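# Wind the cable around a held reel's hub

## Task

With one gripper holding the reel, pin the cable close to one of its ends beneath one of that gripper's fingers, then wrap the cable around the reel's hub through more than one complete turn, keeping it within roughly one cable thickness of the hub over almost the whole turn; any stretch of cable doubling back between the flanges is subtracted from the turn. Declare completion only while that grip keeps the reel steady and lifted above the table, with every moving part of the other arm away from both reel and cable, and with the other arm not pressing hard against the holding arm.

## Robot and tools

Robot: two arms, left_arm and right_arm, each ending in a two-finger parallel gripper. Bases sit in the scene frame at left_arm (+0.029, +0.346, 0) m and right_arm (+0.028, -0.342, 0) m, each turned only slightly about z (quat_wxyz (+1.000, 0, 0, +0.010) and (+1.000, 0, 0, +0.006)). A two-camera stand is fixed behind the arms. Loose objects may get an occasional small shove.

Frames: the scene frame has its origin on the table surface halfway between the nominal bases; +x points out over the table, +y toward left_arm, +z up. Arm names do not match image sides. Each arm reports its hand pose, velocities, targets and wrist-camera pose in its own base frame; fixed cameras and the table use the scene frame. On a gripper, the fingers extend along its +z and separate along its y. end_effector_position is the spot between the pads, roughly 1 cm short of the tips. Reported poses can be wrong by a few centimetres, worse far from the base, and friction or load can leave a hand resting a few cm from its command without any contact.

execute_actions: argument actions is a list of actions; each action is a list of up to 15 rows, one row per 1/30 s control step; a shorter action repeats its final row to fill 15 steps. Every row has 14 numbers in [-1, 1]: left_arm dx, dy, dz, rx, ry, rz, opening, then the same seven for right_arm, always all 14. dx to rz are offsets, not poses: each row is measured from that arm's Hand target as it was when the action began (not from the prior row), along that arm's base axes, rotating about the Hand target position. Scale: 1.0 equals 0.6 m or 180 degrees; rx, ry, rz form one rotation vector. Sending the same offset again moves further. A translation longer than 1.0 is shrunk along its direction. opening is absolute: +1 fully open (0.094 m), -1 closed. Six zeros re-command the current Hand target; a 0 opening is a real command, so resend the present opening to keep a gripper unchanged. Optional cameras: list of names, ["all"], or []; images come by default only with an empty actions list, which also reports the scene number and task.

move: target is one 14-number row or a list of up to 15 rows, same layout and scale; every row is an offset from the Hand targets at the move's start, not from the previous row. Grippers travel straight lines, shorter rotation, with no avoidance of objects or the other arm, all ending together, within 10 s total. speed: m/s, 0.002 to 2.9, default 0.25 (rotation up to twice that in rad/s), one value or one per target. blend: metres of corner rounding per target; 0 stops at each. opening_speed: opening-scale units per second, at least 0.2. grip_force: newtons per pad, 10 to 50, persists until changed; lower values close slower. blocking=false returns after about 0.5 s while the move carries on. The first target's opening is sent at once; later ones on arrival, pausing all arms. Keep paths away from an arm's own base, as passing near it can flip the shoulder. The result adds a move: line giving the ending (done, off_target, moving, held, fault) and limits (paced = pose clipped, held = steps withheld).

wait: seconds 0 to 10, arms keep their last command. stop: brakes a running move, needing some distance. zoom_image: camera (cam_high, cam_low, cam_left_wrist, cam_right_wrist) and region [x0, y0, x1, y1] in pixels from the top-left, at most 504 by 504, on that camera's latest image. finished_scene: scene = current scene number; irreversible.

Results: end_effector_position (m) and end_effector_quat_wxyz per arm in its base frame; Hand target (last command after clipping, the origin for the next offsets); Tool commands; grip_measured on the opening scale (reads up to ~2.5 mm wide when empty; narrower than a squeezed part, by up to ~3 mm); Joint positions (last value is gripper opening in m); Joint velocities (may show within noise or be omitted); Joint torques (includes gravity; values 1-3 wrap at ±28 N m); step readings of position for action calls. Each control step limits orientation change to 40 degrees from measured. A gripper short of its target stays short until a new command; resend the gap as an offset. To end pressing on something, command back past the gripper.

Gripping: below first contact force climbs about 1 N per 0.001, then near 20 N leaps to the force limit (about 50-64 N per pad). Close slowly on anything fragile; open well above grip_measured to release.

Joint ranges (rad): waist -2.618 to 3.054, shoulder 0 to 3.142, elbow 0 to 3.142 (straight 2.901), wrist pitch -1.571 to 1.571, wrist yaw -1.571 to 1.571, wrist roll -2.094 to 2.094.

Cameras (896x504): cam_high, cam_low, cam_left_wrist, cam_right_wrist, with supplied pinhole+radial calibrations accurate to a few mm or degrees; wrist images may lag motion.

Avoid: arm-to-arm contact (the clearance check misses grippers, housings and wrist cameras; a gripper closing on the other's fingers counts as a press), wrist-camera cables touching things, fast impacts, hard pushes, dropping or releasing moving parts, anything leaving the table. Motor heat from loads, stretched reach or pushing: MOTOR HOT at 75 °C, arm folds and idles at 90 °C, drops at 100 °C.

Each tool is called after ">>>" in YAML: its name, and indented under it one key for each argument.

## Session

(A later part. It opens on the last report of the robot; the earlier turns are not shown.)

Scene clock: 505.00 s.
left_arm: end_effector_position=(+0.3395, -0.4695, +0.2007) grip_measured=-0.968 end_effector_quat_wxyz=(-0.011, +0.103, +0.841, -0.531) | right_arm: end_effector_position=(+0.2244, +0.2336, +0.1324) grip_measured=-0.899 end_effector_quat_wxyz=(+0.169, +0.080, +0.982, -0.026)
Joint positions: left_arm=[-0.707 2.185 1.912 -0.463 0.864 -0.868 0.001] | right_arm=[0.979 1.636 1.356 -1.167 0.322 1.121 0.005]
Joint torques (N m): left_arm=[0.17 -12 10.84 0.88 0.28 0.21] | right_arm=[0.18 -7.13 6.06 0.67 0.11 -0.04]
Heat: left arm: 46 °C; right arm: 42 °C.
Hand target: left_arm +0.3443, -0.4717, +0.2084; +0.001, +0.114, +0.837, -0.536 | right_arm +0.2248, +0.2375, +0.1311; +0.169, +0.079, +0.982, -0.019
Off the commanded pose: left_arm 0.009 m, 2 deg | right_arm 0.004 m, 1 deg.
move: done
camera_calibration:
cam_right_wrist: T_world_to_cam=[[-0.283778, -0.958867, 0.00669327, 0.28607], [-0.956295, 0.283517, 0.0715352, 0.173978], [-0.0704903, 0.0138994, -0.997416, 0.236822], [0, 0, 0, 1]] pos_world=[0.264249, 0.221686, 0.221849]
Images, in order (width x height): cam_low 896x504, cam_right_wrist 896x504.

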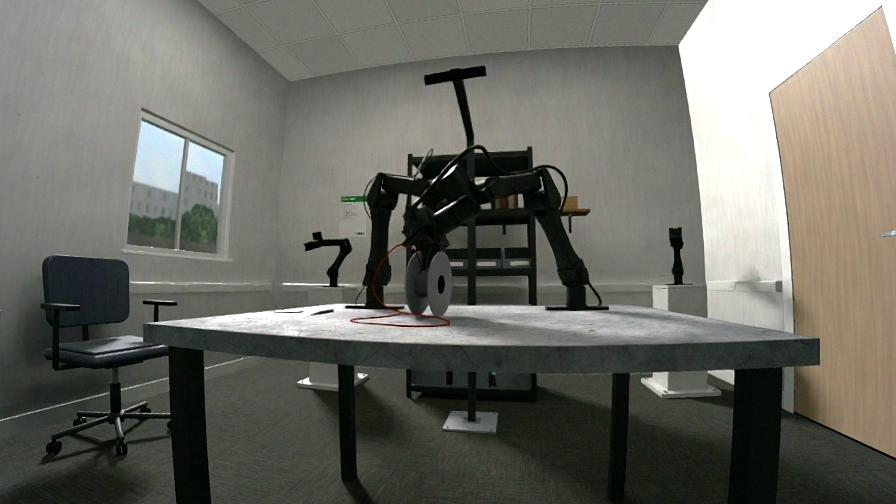

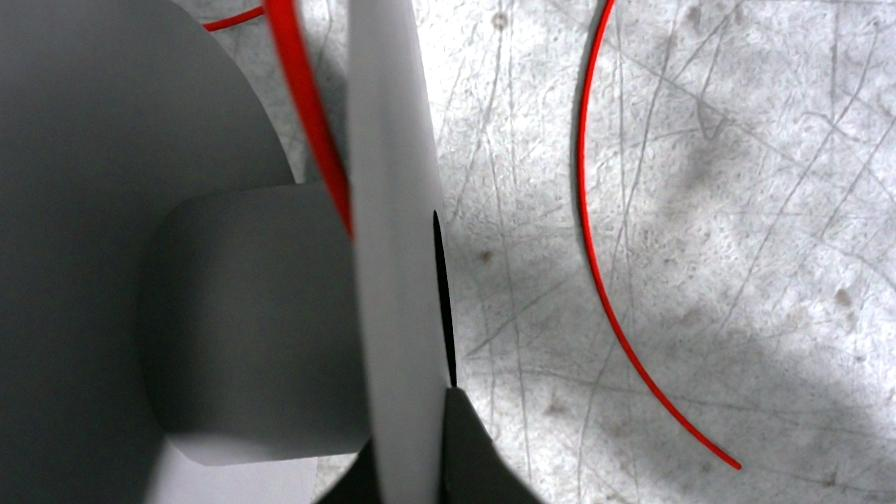

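>>> move:
  target: [0.061,0.07,0.0911,0.0146,-0.138,-0.0054,-1, 0.0737,0.0158,0.167,0.0128,-0.086,0.0605,-1]
  speed: 0.08
  cameras: ["cam_right_wrist","cam_low","cam_high"]

>>> zoom_image:
  camera: "cam_low"
  region: [320, 100, 560, 340]

Scene clock: 538.07 s.
left_arm: end_effector_position=(+0.3793, -0.4336, +0.2255) grip_measured=-0.968 end_effector_quat_wxyz=(+0.139, +0.218, +0.844, -0.470) | right_arm: end_effector_position=(+0.2545, +0.2439, +0.1961) grip_measured=-0.904 end_effector_quat_wxyz=(+0.249, -0.027, +0.968, -0.003)
Joint positions: left_arm=[-0.644 2.158 2.036 -0.648 0.727 -0.459 0.001] | right_arm=[0.964 1.587 1.499 -1.173 0.404 0.845 0.004]
Joint torques (N m): left_arm=[0.57 -16.25 11.08 0.89 0.28 0.19] | right_arm=[-0.57 -10.91 10.8 1.02 0.66 -0.06]
Heat: left arm: 47 °C; right arm: 43 °C.
Hand target: left_arm +0.3808, -0.4297, +0.2632; +0.174, +0.233, +0.828, -0.480 | right_arm +0.2690, +0.2470, +0.2312; +0.299, -0.009, +0.954, +0.027
Off the commanded pose: left_arm 0.038 m, 5 deg | right_arm 0.038 m, 7 deg.
move: off_target (left_arm, right_arm)
camera_calibration:
cam_right_wrist: T_world_to_cam=[[-0.0672429, -0.997581, -0.0176185, 0.263169], [-0.993841, 0.0685288, -0.0870805, 0.28837], [0.0880772, 0.0116544, -0.996045, 0.262233], [0, 0, 0, 1]] pos_world=[0.281194, 0.239715, 0.290944]
Images, in order (width x height): cam_high 896x504, cam_low 896x504, cam_right_wrist 896x504.

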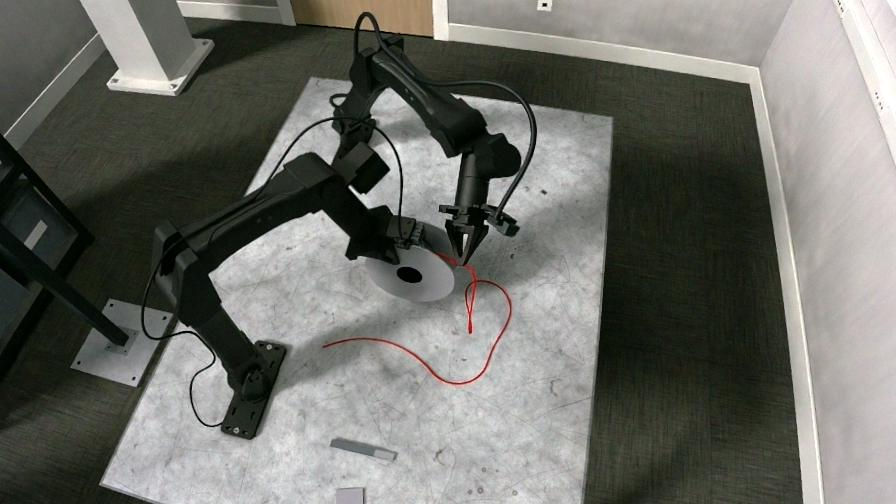

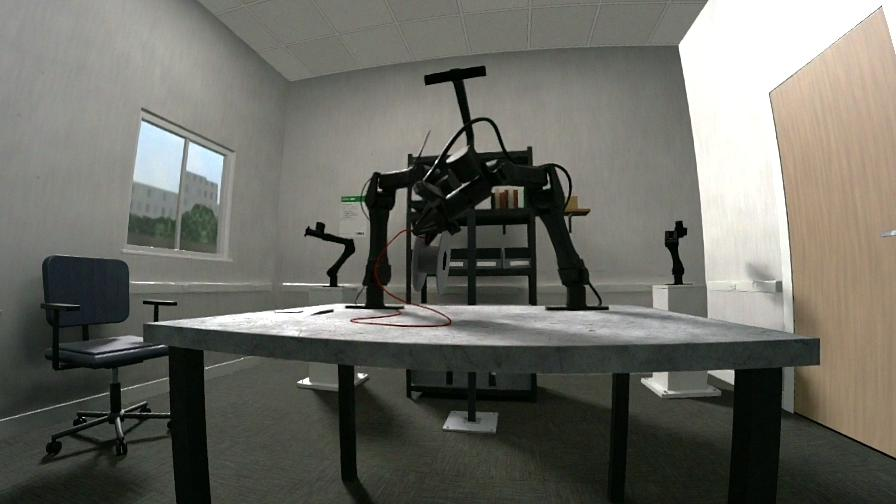

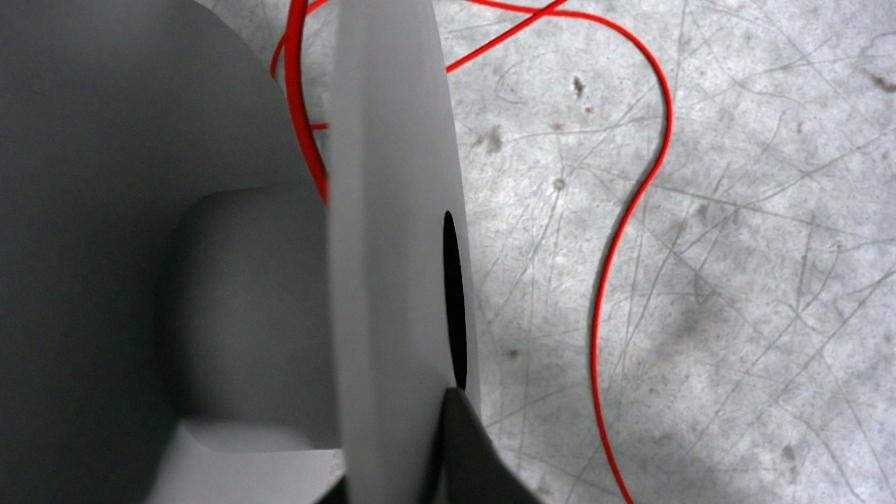

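Scaled by 2.100 from the camera's 896x504 image, which has a finer 1280x720 frame.

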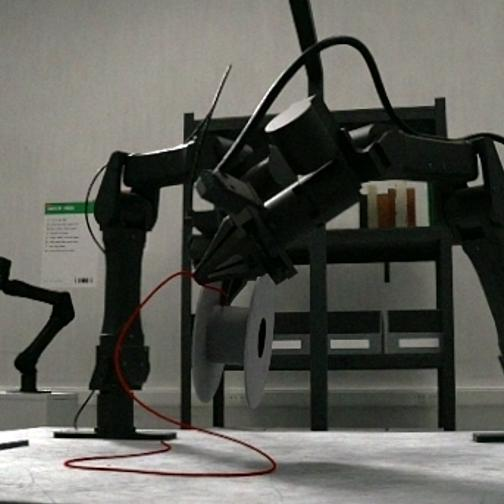

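>>> move:
  target: [0.0,0.0,0.0,0,0,0,-1, 0,0,0,0,0,0,-1]
  speed: 0.1
  cameras: ["cam_left_wrist","cam_right_wrist"]

>>> zoom_image:
  camera: "cam_left_wrist"
  region: [200, 200, 700, 504]

Scene clock: 547.30 s.
left_arm: end_effector_position=(+0.3793, -0.4335, +0.2254) grip_measured=-0.968 end_effector_quat_wxyz=(+0.139, +0.218, +0.844, -0.470) | right_arm: end_effector_position=(+0.2545, +0.2439, +0.1961) grip_measured=-0.904 end_effector_quat_wxyz=(+0.249, -0.027, +0.968, -0.003)
Joint positions: left_arm=[-0.644 2.158 2.036 -0.649 0.727 -0.457 0.001] | right_arm=[0.964 1.587 1.499 -1.173 0.404 0.844 0.004]
Joint torques (N m): left_arm=[0.62 -16.17 10.99 0.87 0.26 0.17] | right_arm=[-0.58 -10.91 10.73 1.02 0.65 -0.05]
Heat: left arm: 46 °C; right arm: 44 °C.
Hand target: left_arm +0.3808, -0.4297, +0.2632; +0.174, +0.233, +0.828, -0.480 | right_arm +0.2690, +0.2470, +0.2312; +0.299, -0.009, +0.954, +0.027
Off the commanded pose: left_arm 0.038 m, 5 deg | right_arm 0.038 m, 7 deg.
move: off_target (left_arm, right_arm)
camera_calibration:
cam_left_wrist: T_world_to_cam=[[-0.599044, -0.387238, 0.700852, -0.0995096], [-0.73418, 0.614964, -0.287748, 0.648553], [-0.319571, -0.686926, -0.652692, 0.0647329], [0, 0, 0, 1]] pos_world=[0.437231, -0.392904, 0.298612]
cam_right_wrist: T_world_to_cam=[[-0.0665764, -0.997632, -0.0172544, 0.262887], [-0.993886, 0.0678331, -0.0871119, 0.288558], [0.088076, 0.0113493, -0.996049, 0.262307], [0, 0, 0, 1]] pos_world=[0.281193, 0.239714, 0.290943]
Images, in order (width x height): cam_left_wrist 896x504, cam_right_wrist 896x504.

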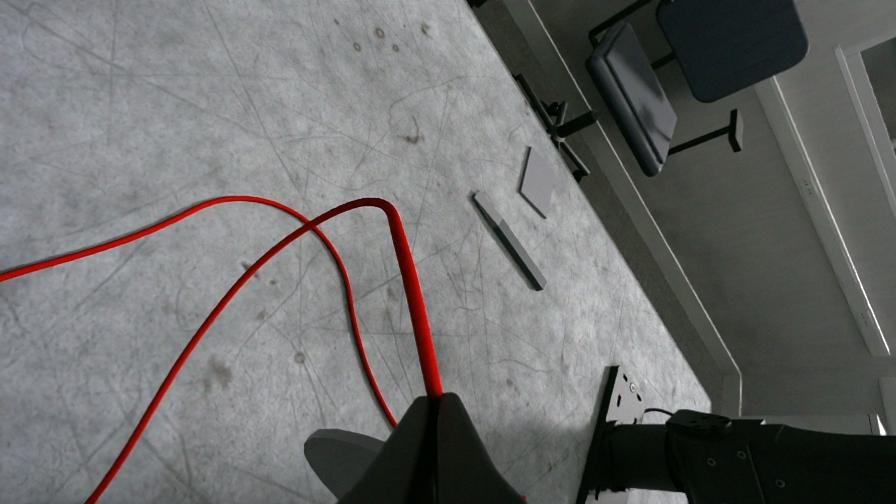

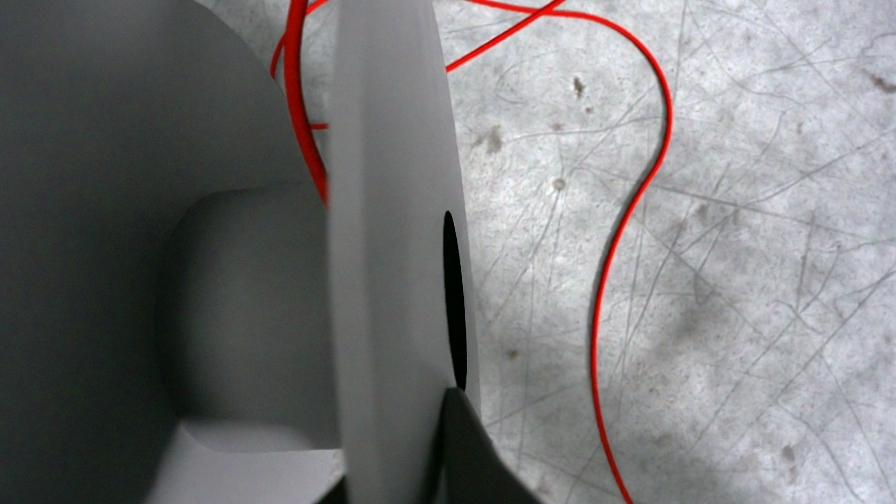

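Scaled by 1.008 from the camera's 896x504 image, which has a finer 1280x720 frame.

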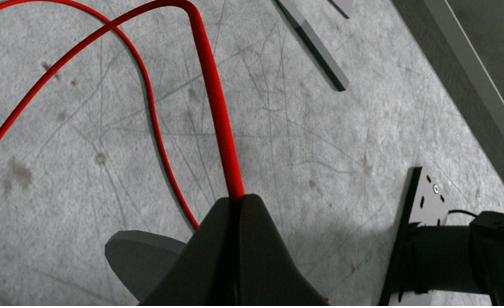

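>>> move:
  target: [0.0,0.0,0.04,0,0,0,-1, 0,0,0.04,0,0,0,-1]
  speed: 0.1
  cameras: ["cam_high"]

>>> zoom_image:
  camera: "cam_high"
  region: [320, 140, 560, 360]

Scene clock: 570.37 s.
left_arm: end_effector_position=(+0.3779, -0.4322, +0.2723) grip_measured=-0.968 end_effector_quat_wxyz=(+0.157, +0.224, +0.836, -0.476) | right_arm: end_effector_position=(+0.2557, +0.2449, +0.2318) grip_measured=-0.904 end_effector_quat_wxyz=(+0.262, -0.023, +0.965, +0.012)
Joint positions: left_arm=[-0.644 2.158 2.2 -0.769 0.725 -0.457 0.001] | right_arm=[0.964 1.585 1.63 -1.264 0.406 0.843 0.004]
Joint torques (N m): left_arm=[0.57 -12.77 10.35 0.89 0.28 0.17] | right_arm=[-0.62 -7.87 10.45 1.02 0.62 -0.04]
Heat: left arm: 47 °C; right arm: 45 °C.
Hand target: left_arm +0.3808, -0.4297, +0.2872; +0.174, +0.233, +0.828, -0.480 | right_arm +0.2691, +0.2469, +0.2553; +0.299, -0.009, +0.954, +0.027
Off the commanded pose: left_arm 0.015 m, 2 deg | right_arm 0.027 m, 5 deg.
move: off_target (left_arm, right_arm)
Images, in order (width x height): cam_high 896x504.

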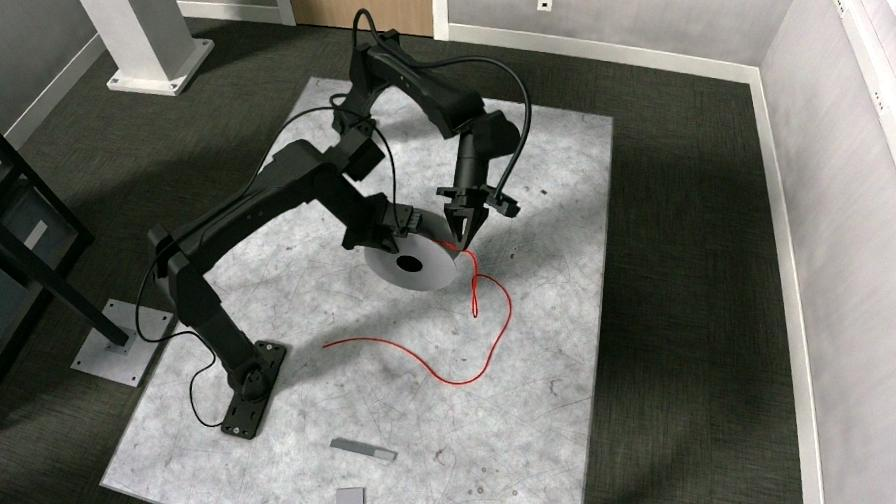

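Scaled by 2.100 from the camera's 896x504 image, which has a finer 1280x720 frame.

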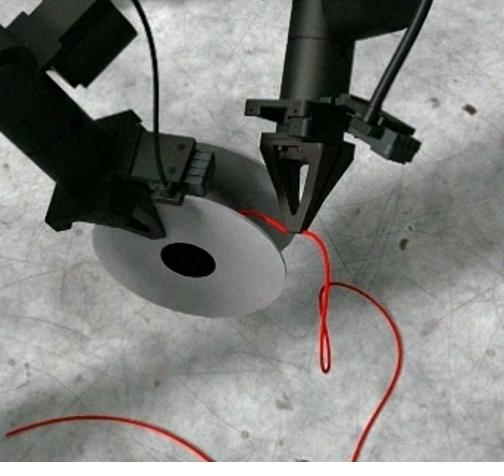

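>>> move:
  target: [0.113,0.143,0.13,0.0291,-0.2757,-0.0108,-1, 0.147,0.025,0.315,0.0256,-0.172,0.121,-1]
  speed: 0.09
  cameras: ["cam_right_wrist","cam_low","cam_high","cam_left_wrist"]

>>> zoom_image:
  camera: "cam_low"
  region: [320, 100, 560, 340]

Scene clock: 584.93 s.
left_arm: end_effector_position=(+0.4450, -0.3557, +0.3558) grip_measured=-0.968 end_effector_quat_wxyz=(+0.470, +0.438, +0.697, -0.318) | right_arm: end_effector_position=(+0.3436, +0.2550, +0.3858) grip_measured=-0.913 end_effector_quat_wxyz=(+0.456, -0.214, +0.861, +0.078)
Joint positions: left_arm=[-0.493 1.996 2.125 -0.578 0.612 0.236 0.001] | right_arm=[0.751 1.591 1.98 -1.026 0.275 0.125 0.004]
Joint torques (N m): left_arm=[1.46 -13 6.64 1.2 -0.05 0.17] | right_arm=[-0.49 -8.38 11.96 2.5 0.15 0.01]
Heat: left arm: 47 °C; right arm: 46 °C.
Hand target: left_arm +0.4487, -0.3439, +0.3651; +0.487, +0.434, +0.695, -0.303 | right_arm +0.3573, +0.2619, +0.4443; +0.531, -0.182, +0.819, +0.117
Off the commanded pose: left_arm 0.015 m, 3 deg | right_arm 0.060 m, 11 deg.
move: off_target (left_arm, right_arm)
camera_calibration:
cam_left_wrist: T_world_to_cam=[[-0.94214, -0.32958, -0.0612292, 0.322906], [-0.189984, 0.675458, -0.712504, 0.616858], [0.276185, -0.659646, -0.698991, -0.014704], [0, 0, 0, 1]] pos_world=[0.425477, -0.319937, 0.449007]
cam_right_wrist: T_world_to_cam=[[0.358366, -0.933246, -0.0250081, 0.123741], [-0.803045, -0.294486, -0.518071, 0.586039], [0.476123, 0.205741, -0.854972, 0.205976], [0, 0, 0, 1]] pos_world=[0.328201, 0.245683, 0.482808]

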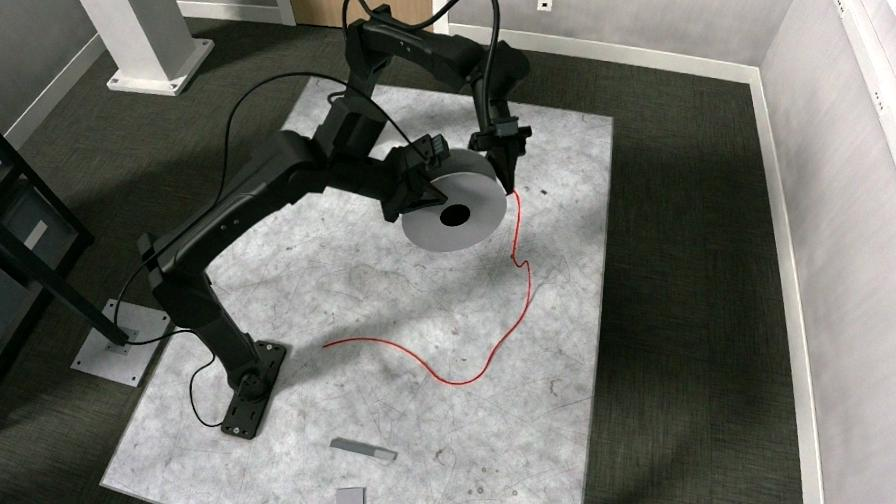

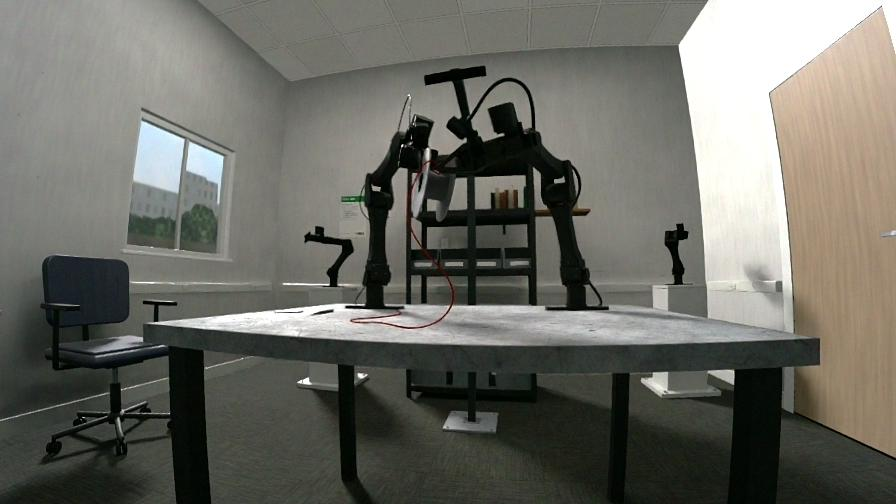

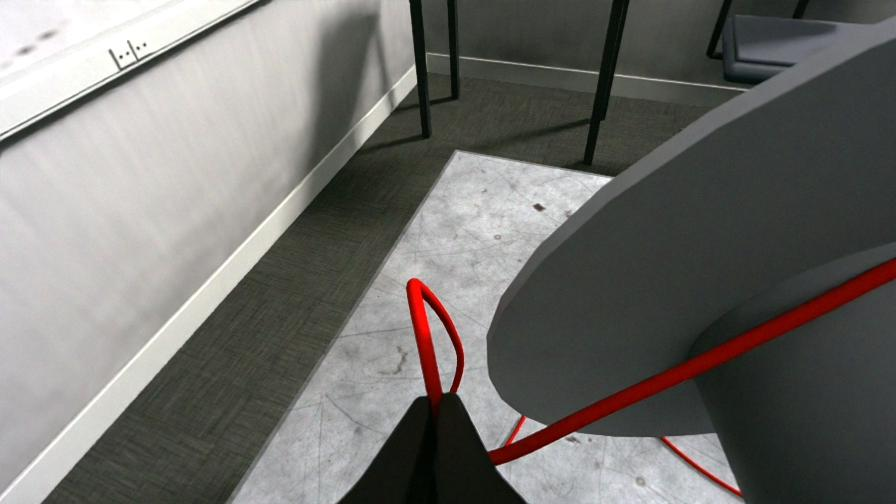

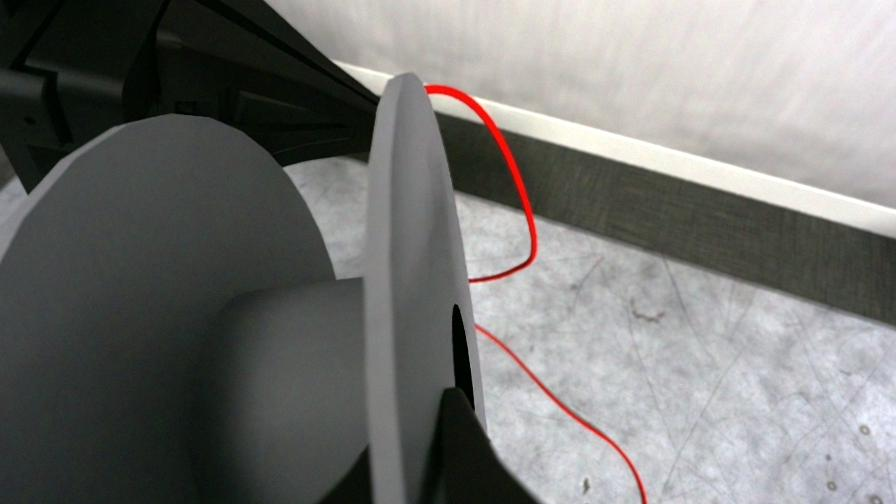

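Scaled by 2.100 from the camera's 896x504 image, which has a finer 1280x720 frame.

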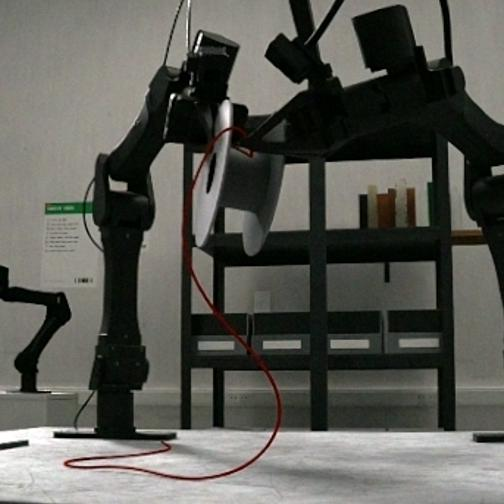

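>>> move:
  target: [0.02,0.02,0.03,0,0,0,-1, 0.0,0.005,0.08,0,0,0,-1]
  speed: 0.09
  cameras: ["cam_right_wrist","cam_left_wrist"]

>>> zoom_image:
  camera: "cam_right_wrist"
  region: [150, 0, 650, 504]

Scene clock: 605.27 s.
left_arm: end_effector_position=(+0.4479, -0.3403, +0.3966) grip_measured=-0.968 end_effector_quat_wxyz=(+0.495, +0.442, +0.675, -0.323) | right_arm: end_effector_position=(+0.3541, +0.2677, +0.4446) grip_measured=-0.917 end_effector_quat_wxyz=(+0.469, -0.213, +0.853, +0.090)
Joint positions: left_arm=[-0.452 2.021 2.284 -0.658 0.666 0.252 0.001] | right_arm=[0.751 1.908 2.686 -1.377 0.263 0.121 0.004]
Joint torques (N m): left_arm=[1.17 -8.99 8.72 0.84 -0.27 0.19] | right_arm=[0.08 -10.18 9.63 2.22 0.32 0.08]
Heat: left arm: 45 °C; right arm: 51 °C.
Hand target: left_arm +0.4606, -0.3320, +0.3832; +0.487, +0.434, +0.694, -0.303 | right_arm +0.3573, +0.2648, +0.4923; +0.531, -0.182, +0.819, +0.117
Off the commanded pose: left_arm 0.020 m, 3 deg | right_arm 0.048 m, 9 deg.
move: off_target (left_arm, right_arm)
camera_calibration:
cam_left_wrist: T_world_to_cam=[[-0.942247, -0.319945, -0.0990255, 0.35151], [-0.142264, 0.650015, -0.746486, 0.619602], [0.303203, -0.689287, -0.657991, -0.0151993], [0, 0, 0, 1]] pos_world=[0.423964, -0.300763, 0.487332]
cam_right_wrist: T_world_to_cam=[[0.370485, -0.927869, -0.0424392, 0.135336], [-0.786494, -0.289073, -0.545769, 0.633664], [0.494134, 0.235577, -0.83686, 0.2261], [0, 0, 0, 1]] pos_world=[0.336509, 0.255485, 0.540792]
Images, in order (width x height): cam_left_wrist 896x504, cam_right_wrist 896x504.

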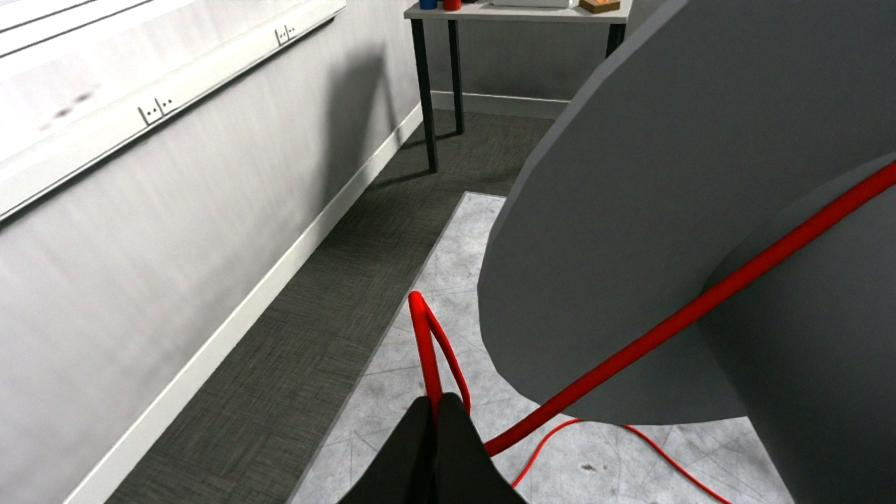

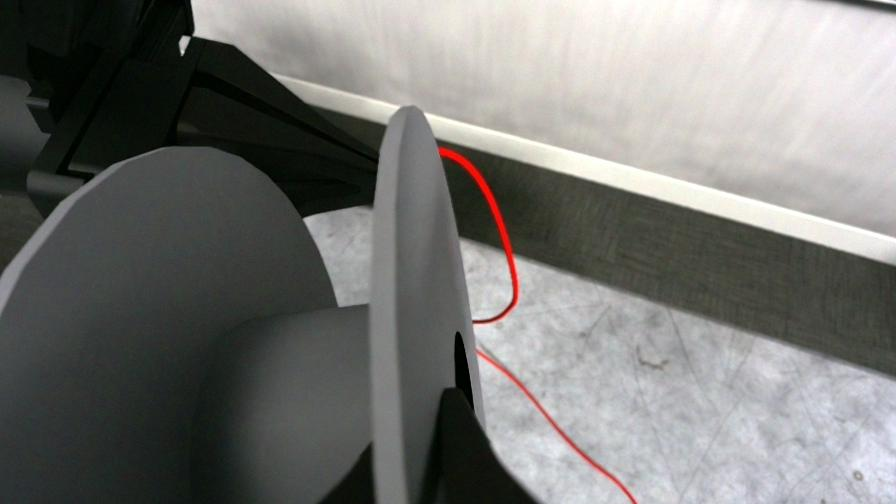

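Scaled by 1.000.

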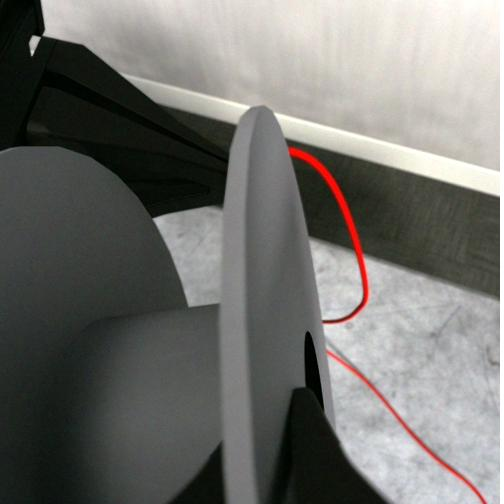

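>>> move:
  target: [-0.003,-0.005,0.135,0,0,0,-1, 0.0,0.0,-0.02,0,0,0,-1]
  speed: 0.09
  cameras: ["cam_right_wrist","cam_left_wrist","cam_low"]

>>> zoom_image:
  camera: "cam_low"
  region: [360, 80, 520, 240]

Scene clock: 620.60 s.
left_arm: end_effector_position=(+0.4604, -0.3350, +0.4466) grip_measured=-0.968 end_effector_quat_wxyz=(+0.523, +0.400, +0.683, -0.314) | right_arm: end_effector_position=(+0.3576, +0.2694, +0.4403) grip_measured=-0.917 end_effector_quat_wxyz=(+0.476, -0.208, +0.850, +0.093)
Joint positions: left_arm=[-0.452 2.24 2.843 -0.916 0.595 0.169 0.001] | right_arm=[0.751 1.835 2.517 -1.264 0.269 0.126 0.004]
Joint torques (N m): left_arm=[-0.17 -11.66 8.43 1.43 0.12 -0.05] | right_arm=[0.05 -12.42 5.14 2.29 0.26 0.06]
Heat: left arm: 46 °C; right arm: 49 °C.
Hand target: left_arm +0.4588, -0.3350, +0.4642; +0.487, +0.434, +0.694, -0.303 | right_arm +0.3573, +0.2649, +0.4803; +0.531, -0.182, +0.819, +0.117
Off the commanded pose: left_arm 0.018 m, 6 deg | right_arm 0.040 m, 8 deg.
elbow stopped short (left arm): the move would have taken joint 3 (elbow) straighter than the controller allows.
move: off_target (left_arm, right_arm)
camera_calibration:
cam_left_wrist: T_world_to_cam=[[-0.908487, -0.407674, -0.0919426, 0.321899], [-0.189274, 0.597521, -0.779195, 0.67386], [0.372595, -0.690486, -0.620002, -0.0317498], [0, 0, 0, 1]] pos_world=[0.431815, -0.293338, 0.534979]
cam_right_wrist: T_world_to_cam=[[0.36374, -0.930192, -0.0493517, 0.141556], [-0.781186, -0.275757, -0.560095, 0.635389], [0.507387, 0.242282, -0.826957, 0.209583], [0, 0, 0, 1]] pos_world=[0.338528, 0.256109, 0.53618]
Images, in order (width x height): cam_low 896x504, cam_left_wrist 896x504, cam_right_wrist 896x504.

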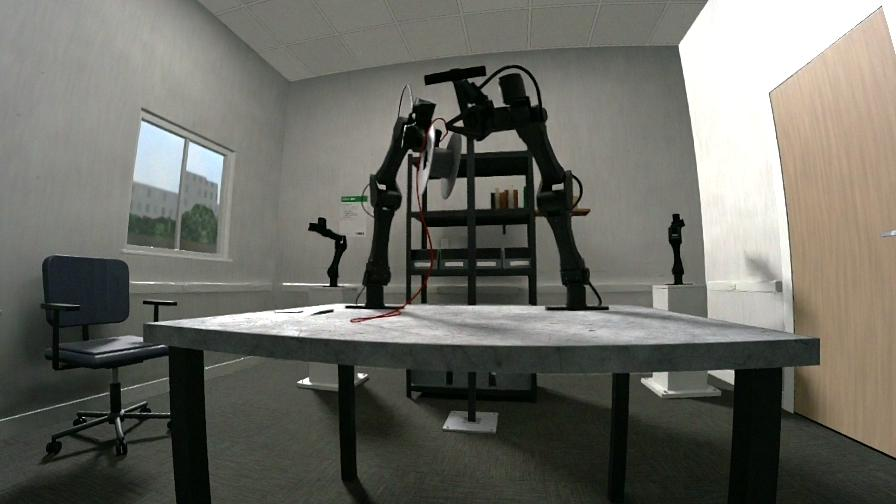

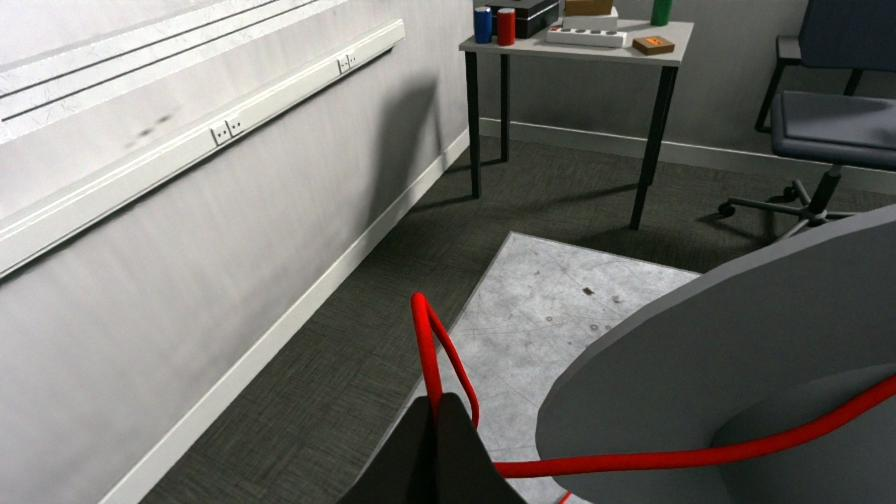

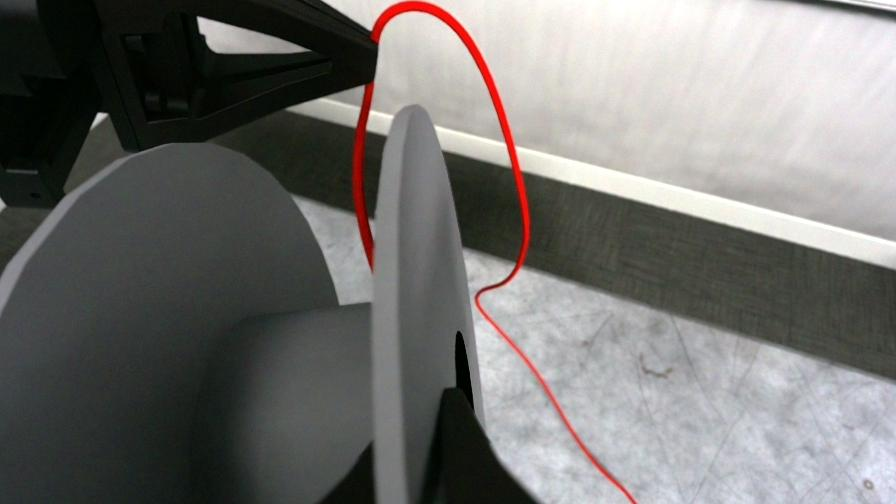

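Scaled by 3.150 from the camera's 896x504 image, which has a finer 1280x720 frame.

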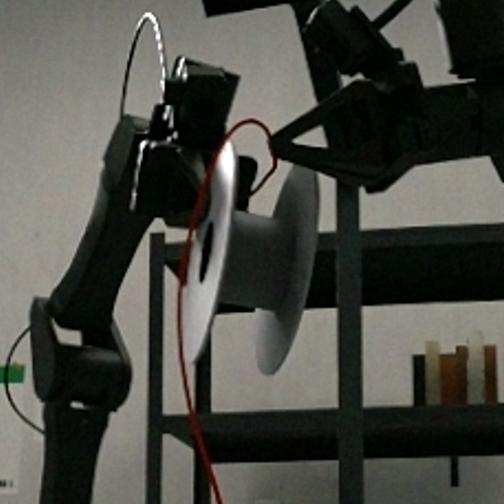

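>>> move:
  target: [0,0,0,0,0,0,-0.5, 0.0,0.0,0,0,0,0,-1]
  opening_speed: 0.4

>>> move:
  target: [-0.06,0.16,0.03,0,0,0,-0.5, 0.0,0.0,0,0,0,0,-1]
  speed: 0.12
  cameras: ["cam_right_wrist","cam_left_wrist","cam_low","cam_high"]

>>> zoom_image:
  camera: "cam_low"
  region: [320, 80, 560, 340]

Scene clock: 643.37 s.
left_arm: end_effector_position=(+0.4606, -0.3351, +0.4472) grip_measured=-0.502 end_effector_quat_wxyz=(+0.525, +0.400, +0.683, -0.314) | right_arm: end_effector_position=(+0.3579, +0.2696, +0.4410) grip_measured=-0.917 end_effector_quat_wxyz=(+0.477, -0.207, +0.849, +0.093)
Joint positions: left_arm=[-0.452 2.24 2.843 -0.913 0.595 0.168 0.023] | right_arm=[0.751 1.835 2.517 -1.261 0.269 0.126 0.004]
Joint torques (N m): left_arm=[-0.08 -11.48 8.36 1.4 0.11 -0.05] | right_arm=[0.02 -12.38 5.04 2.29 0.25 0.05]
Heat: left arm: 48 °C; right arm: 45 °C.
Hand target: left_arm +0.4588, -0.3350, +0.4643; +0.487, +0.434, +0.694, -0.303 | right_arm +0.3573, +0.2649, +0.4803; +0.531, -0.182, +0.819, +0.117
Off the commanded pose: left_arm 0.017 m, 6 deg | right_arm 0.040 m, 8 deg.
elbow stopped short (left arm): the move would have taken joint 3 (elbow) straighter than the controller allows.
move: off_target (left_arm, right_arm)

Scene clock: 645.03 s.
left_arm: end_effector_position=(+0.4389, -0.2417, +0.4604) grip_measured=-0.502 end_effector_quat_wxyz=(+0.498, +0.406, +0.702, -0.307) | right_arm: end_effector_position=(+0.3579, +0.2696, +0.4410) grip_measured=-0.917 end_effector_quat_wxyz=(+0.477, -0.207, +0.849, +0.093)
Joint positions: left_arm=[-0.252 2.131 2.846 -1.17 0.771 0.3 0.023] | right_arm=[0.751 1.835 2.517 -1.261 0.269 0.126 0.004]
Joint torques (N m): left_arm=[0.17 -12.52 7.47 1.03 0.42 0.12] | right_arm=[0.01 -12.36 5.01 2.29 0.26 0.05]
Heat: left arm: 48 °C; right arm: 45 °C.
Hand target: left_arm +0.4228, -0.2391, +0.4821; +0.487, +0.434, +0.694, -0.303 | right_arm +0.3573, +0.2649, +0.4803; +0.531, -0.182, +0.819, +0.117
Off the commanded pose: left_arm 0.027 m, 4 deg | right_arm 0.040 m, 8 deg.
elbow stopped short (left arm): the move would have taken joint 3 (elbow) straighter than the controller allows.
move: off_target (left_arm, right_arm)
camera_calibration:
cam_left_wrist: T_world_to_cam=[[-0.912361, -0.403417, -0.069653, 0.334107], [-0.223656, 0.63368, -0.740559, 0.630891], [0.342891, -0.660079, -0.668372, 0.0918785], [0, 0, 0, 1]] pos_world=[0.414425, -0.204352, 0.551893]
cam_right_wrist: T_world_to_cam=[[0.363891, -0.930075, -0.0504464, 0.142052], [-0.779946, -0.274651, -0.562361, 0.636261], [0.509183, 0.243984, -0.825351, 0.208037], [0, 0, 0, 1]] pos_world=[0.338629, 0.256111, 0.536678]

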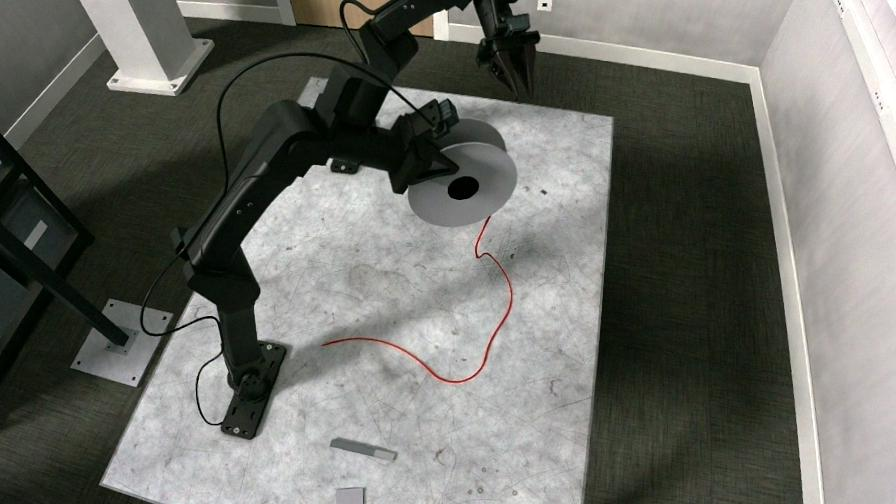

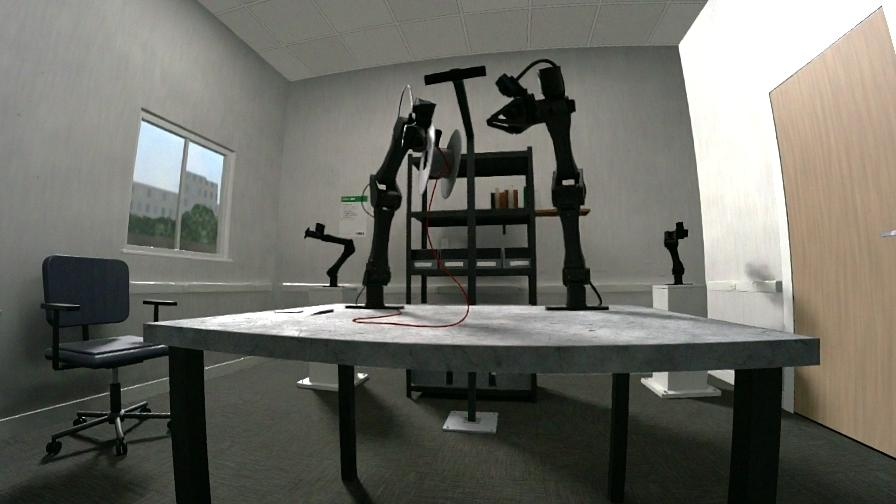

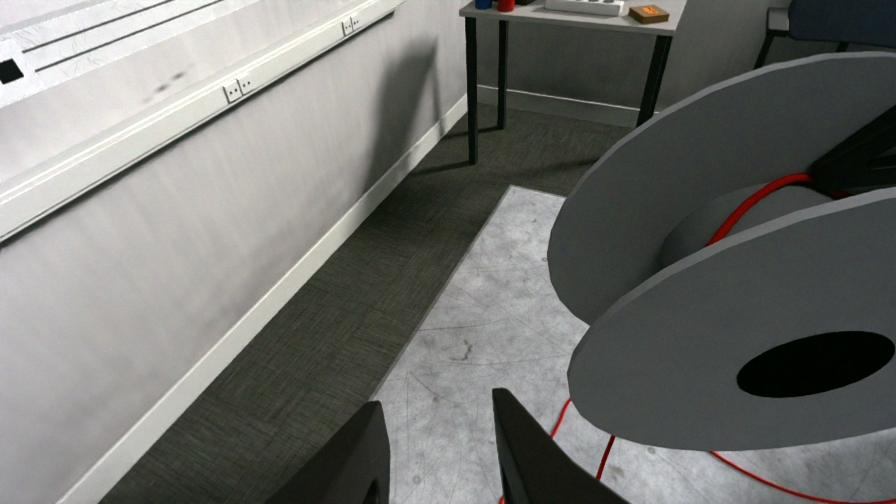

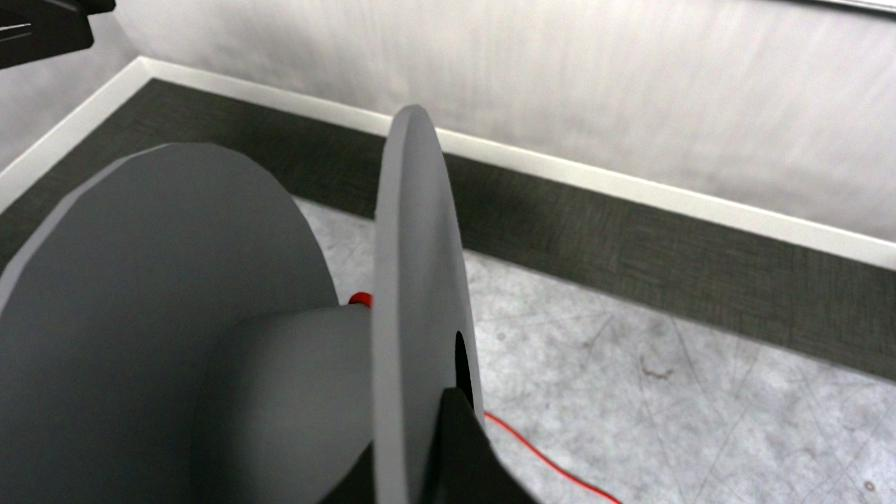

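Scaled by 1.938 from the camera's 896x504 image, which has a finer 1280x720 frame.

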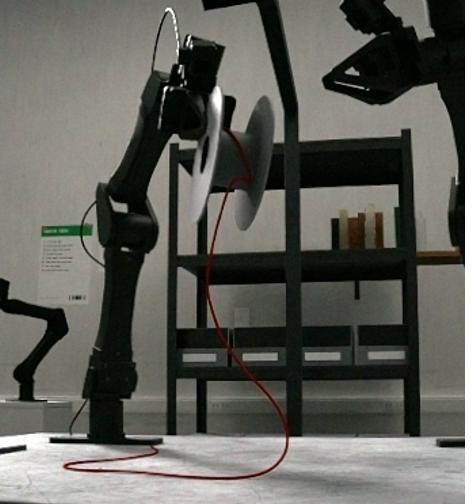

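>>> move:
  target: [-0.115,0.025,-0.58,0,0,0,0.4, 0,0,0,0,0,0,-1]
  speed: 0.2
  cameras: ["cam_left_wrist","cam_low","cam_high"]

>>> zoom_image:
  camera: "cam_low"
  region: [320, 80, 560, 340]

Scene clock: 679.83 s.
left_arm: end_effector_position=(+0.3528, -0.2218, +0.1310) grip_measured=+0.398 end_effector_quat_wxyz=(+0.478, +0.431, +0.703, -0.303) | right_arm: end_effector_position=(+0.3579, +0.2696, +0.4410) grip_measured=-0.917 end_effector_quat_wxyz=(+0.477, -0.207, +0.849, +0.093)
Joint positions: left_arm=[-0.252 1.589 0.708 0.347 0.788 0.384 0.066] | right_arm=[0.751 1.835 2.517 -1.261 0.269 0.126 0.004]
Joint torques (N m): left_arm=[-0.29 -6.09 6.72 1.33 0.29 -0.02] | right_arm=[0.01 -12.36 5.03 2.3 0.25 0.06]
Heat: left arm: 45 °C; right arm: 47 °C.
Hand target: left_arm +0.3538, -0.2240, +0.1341; +0.487, +0.434, +0.694, -0.303 | right_arm +0.3573, +0.2649, +0.4803; +0.531, -0.182, +0.819, +0.117
Off the commanded pose: left_arm 0.004 m, 1 deg | right_arm 0.040 m, 8 deg.
move: off_target (right_arm)
camera_calibration:
cam_left_wrist: T_world_to_cam=[[-0.929574, -0.35984, -0.0800425, 0.257745], [-0.201461, 0.677736, -0.707169, 0.352633], [0.308715, -0.64124, -0.7025, -0.0649956], [0, 0, 0, 1]] pos_world=[0.3307, -0.187923, 0.224342]
Images, in order (width x height): cam_high 896x504, cam_low 896x504, cam_left_wrist 896x504.

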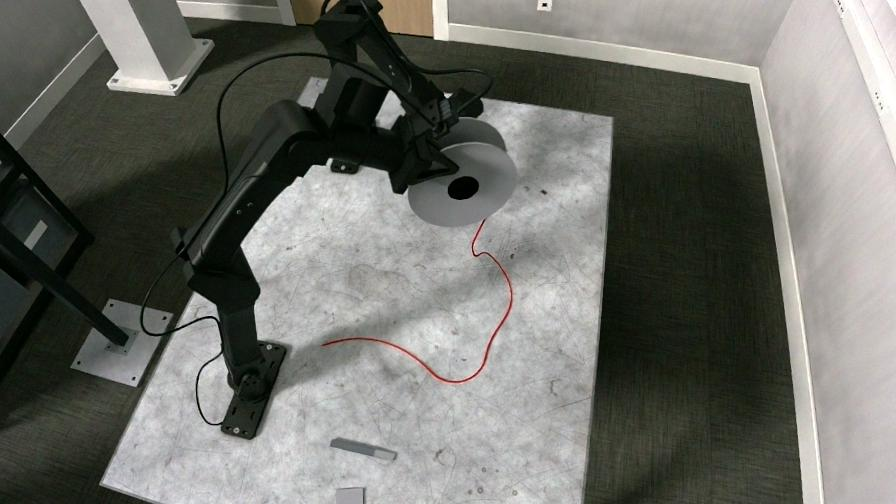

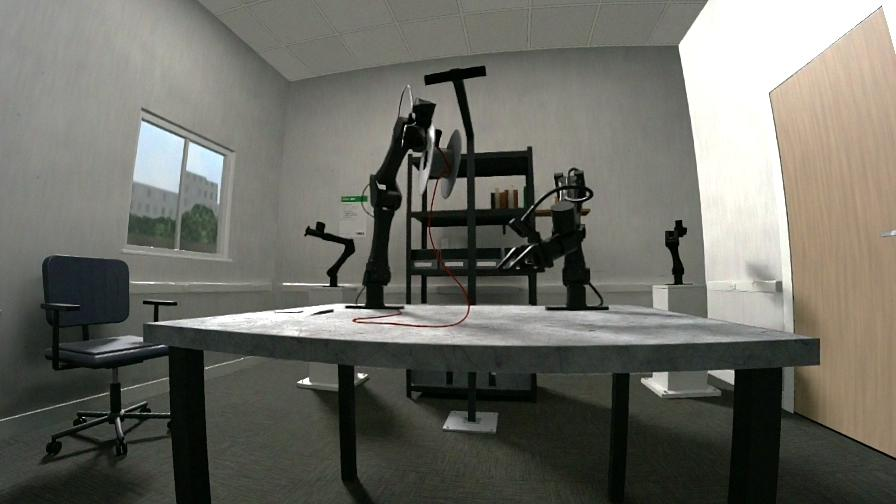

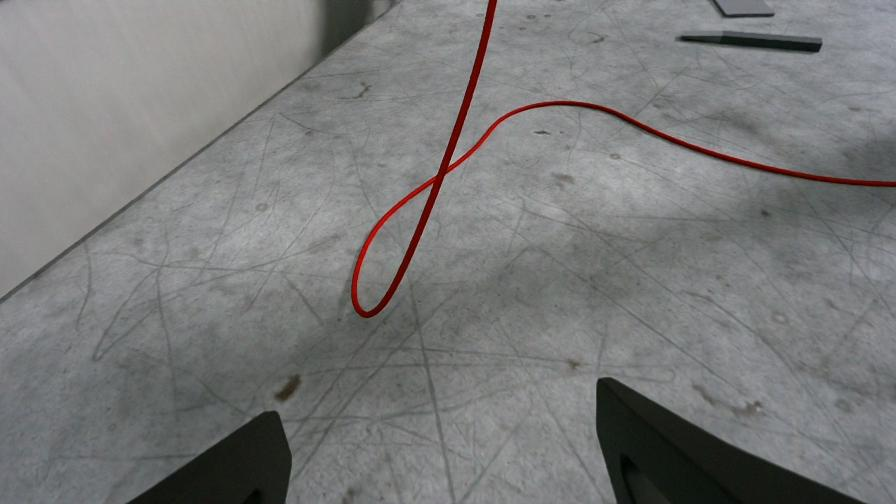

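Scaled by 1.938 from the camera's 896x504 image, which has a finer 1280x720 frame.

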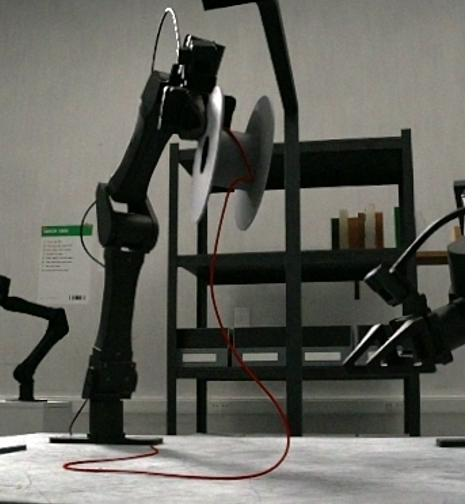

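>>> move:
  target: [0.083,-0.192,-0.058,0,0,0,0.4, 0,0,0,0,0,0,-1]
  speed: 0.12
  cameras: ["cam_left_wrist"]

Scene clock: 693.37 s.
left_arm: end_effector_position=(+0.3945, -0.3328, +0.0864) grip_measured=+0.398 end_effector_quat_wxyz=(+0.466, +0.435, +0.708, -0.304) | right_arm: end_effector_position=(+0.3579, +0.2696, +0.4410) grip_measured=-0.917 end_effector_quat_wxyz=(+0.477, -0.207, +0.849, +0.093)
Joint positions: left_arm=[-0.516 1.982 0.981 0.533 0.562 0.235 0.066] | right_arm=[0.751 1.835 2.517 -1.261 0.269 0.126 0.004]
Joint torques (N m): left_arm=[-0.43 -9.06 9.28 1.46 0.08 -0.05] | right_arm=[0.03 -12.36 5.03 2.29 0.25 0.06]
Heat: left arm: 44 °C; right arm: 48 °C.
Hand target: left_arm +0.4036, -0.3392, +0.0994; +0.487, +0.434, +0.694, -0.303 | right_arm +0.3573, +0.2649, +0.4803; +0.531, -0.182, +0.819, +0.117
Off the commanded pose: left_arm 0.017 m, 3 deg | right_arm 0.040 m, 8 deg.
move: off_target (left_arm, right_arm)
camera_calibration:
cam_left_wrist: T_world_to_cam=[[-0.934583, -0.349808, -0.0647251, 0.256945], [-0.21056, 0.690582, -0.691926, 0.411257], [0.286739, -0.633033, -0.719062, -0.167523], [0, 0, 0, 1]] pos_world=[0.374766, -0.300174, 0.18073]
Images, in order (width x height): cam_left_wrist 896x504.

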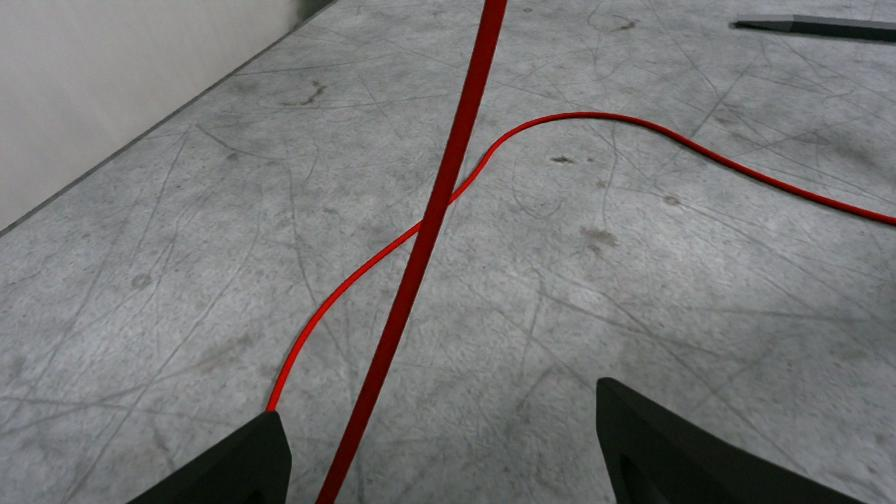

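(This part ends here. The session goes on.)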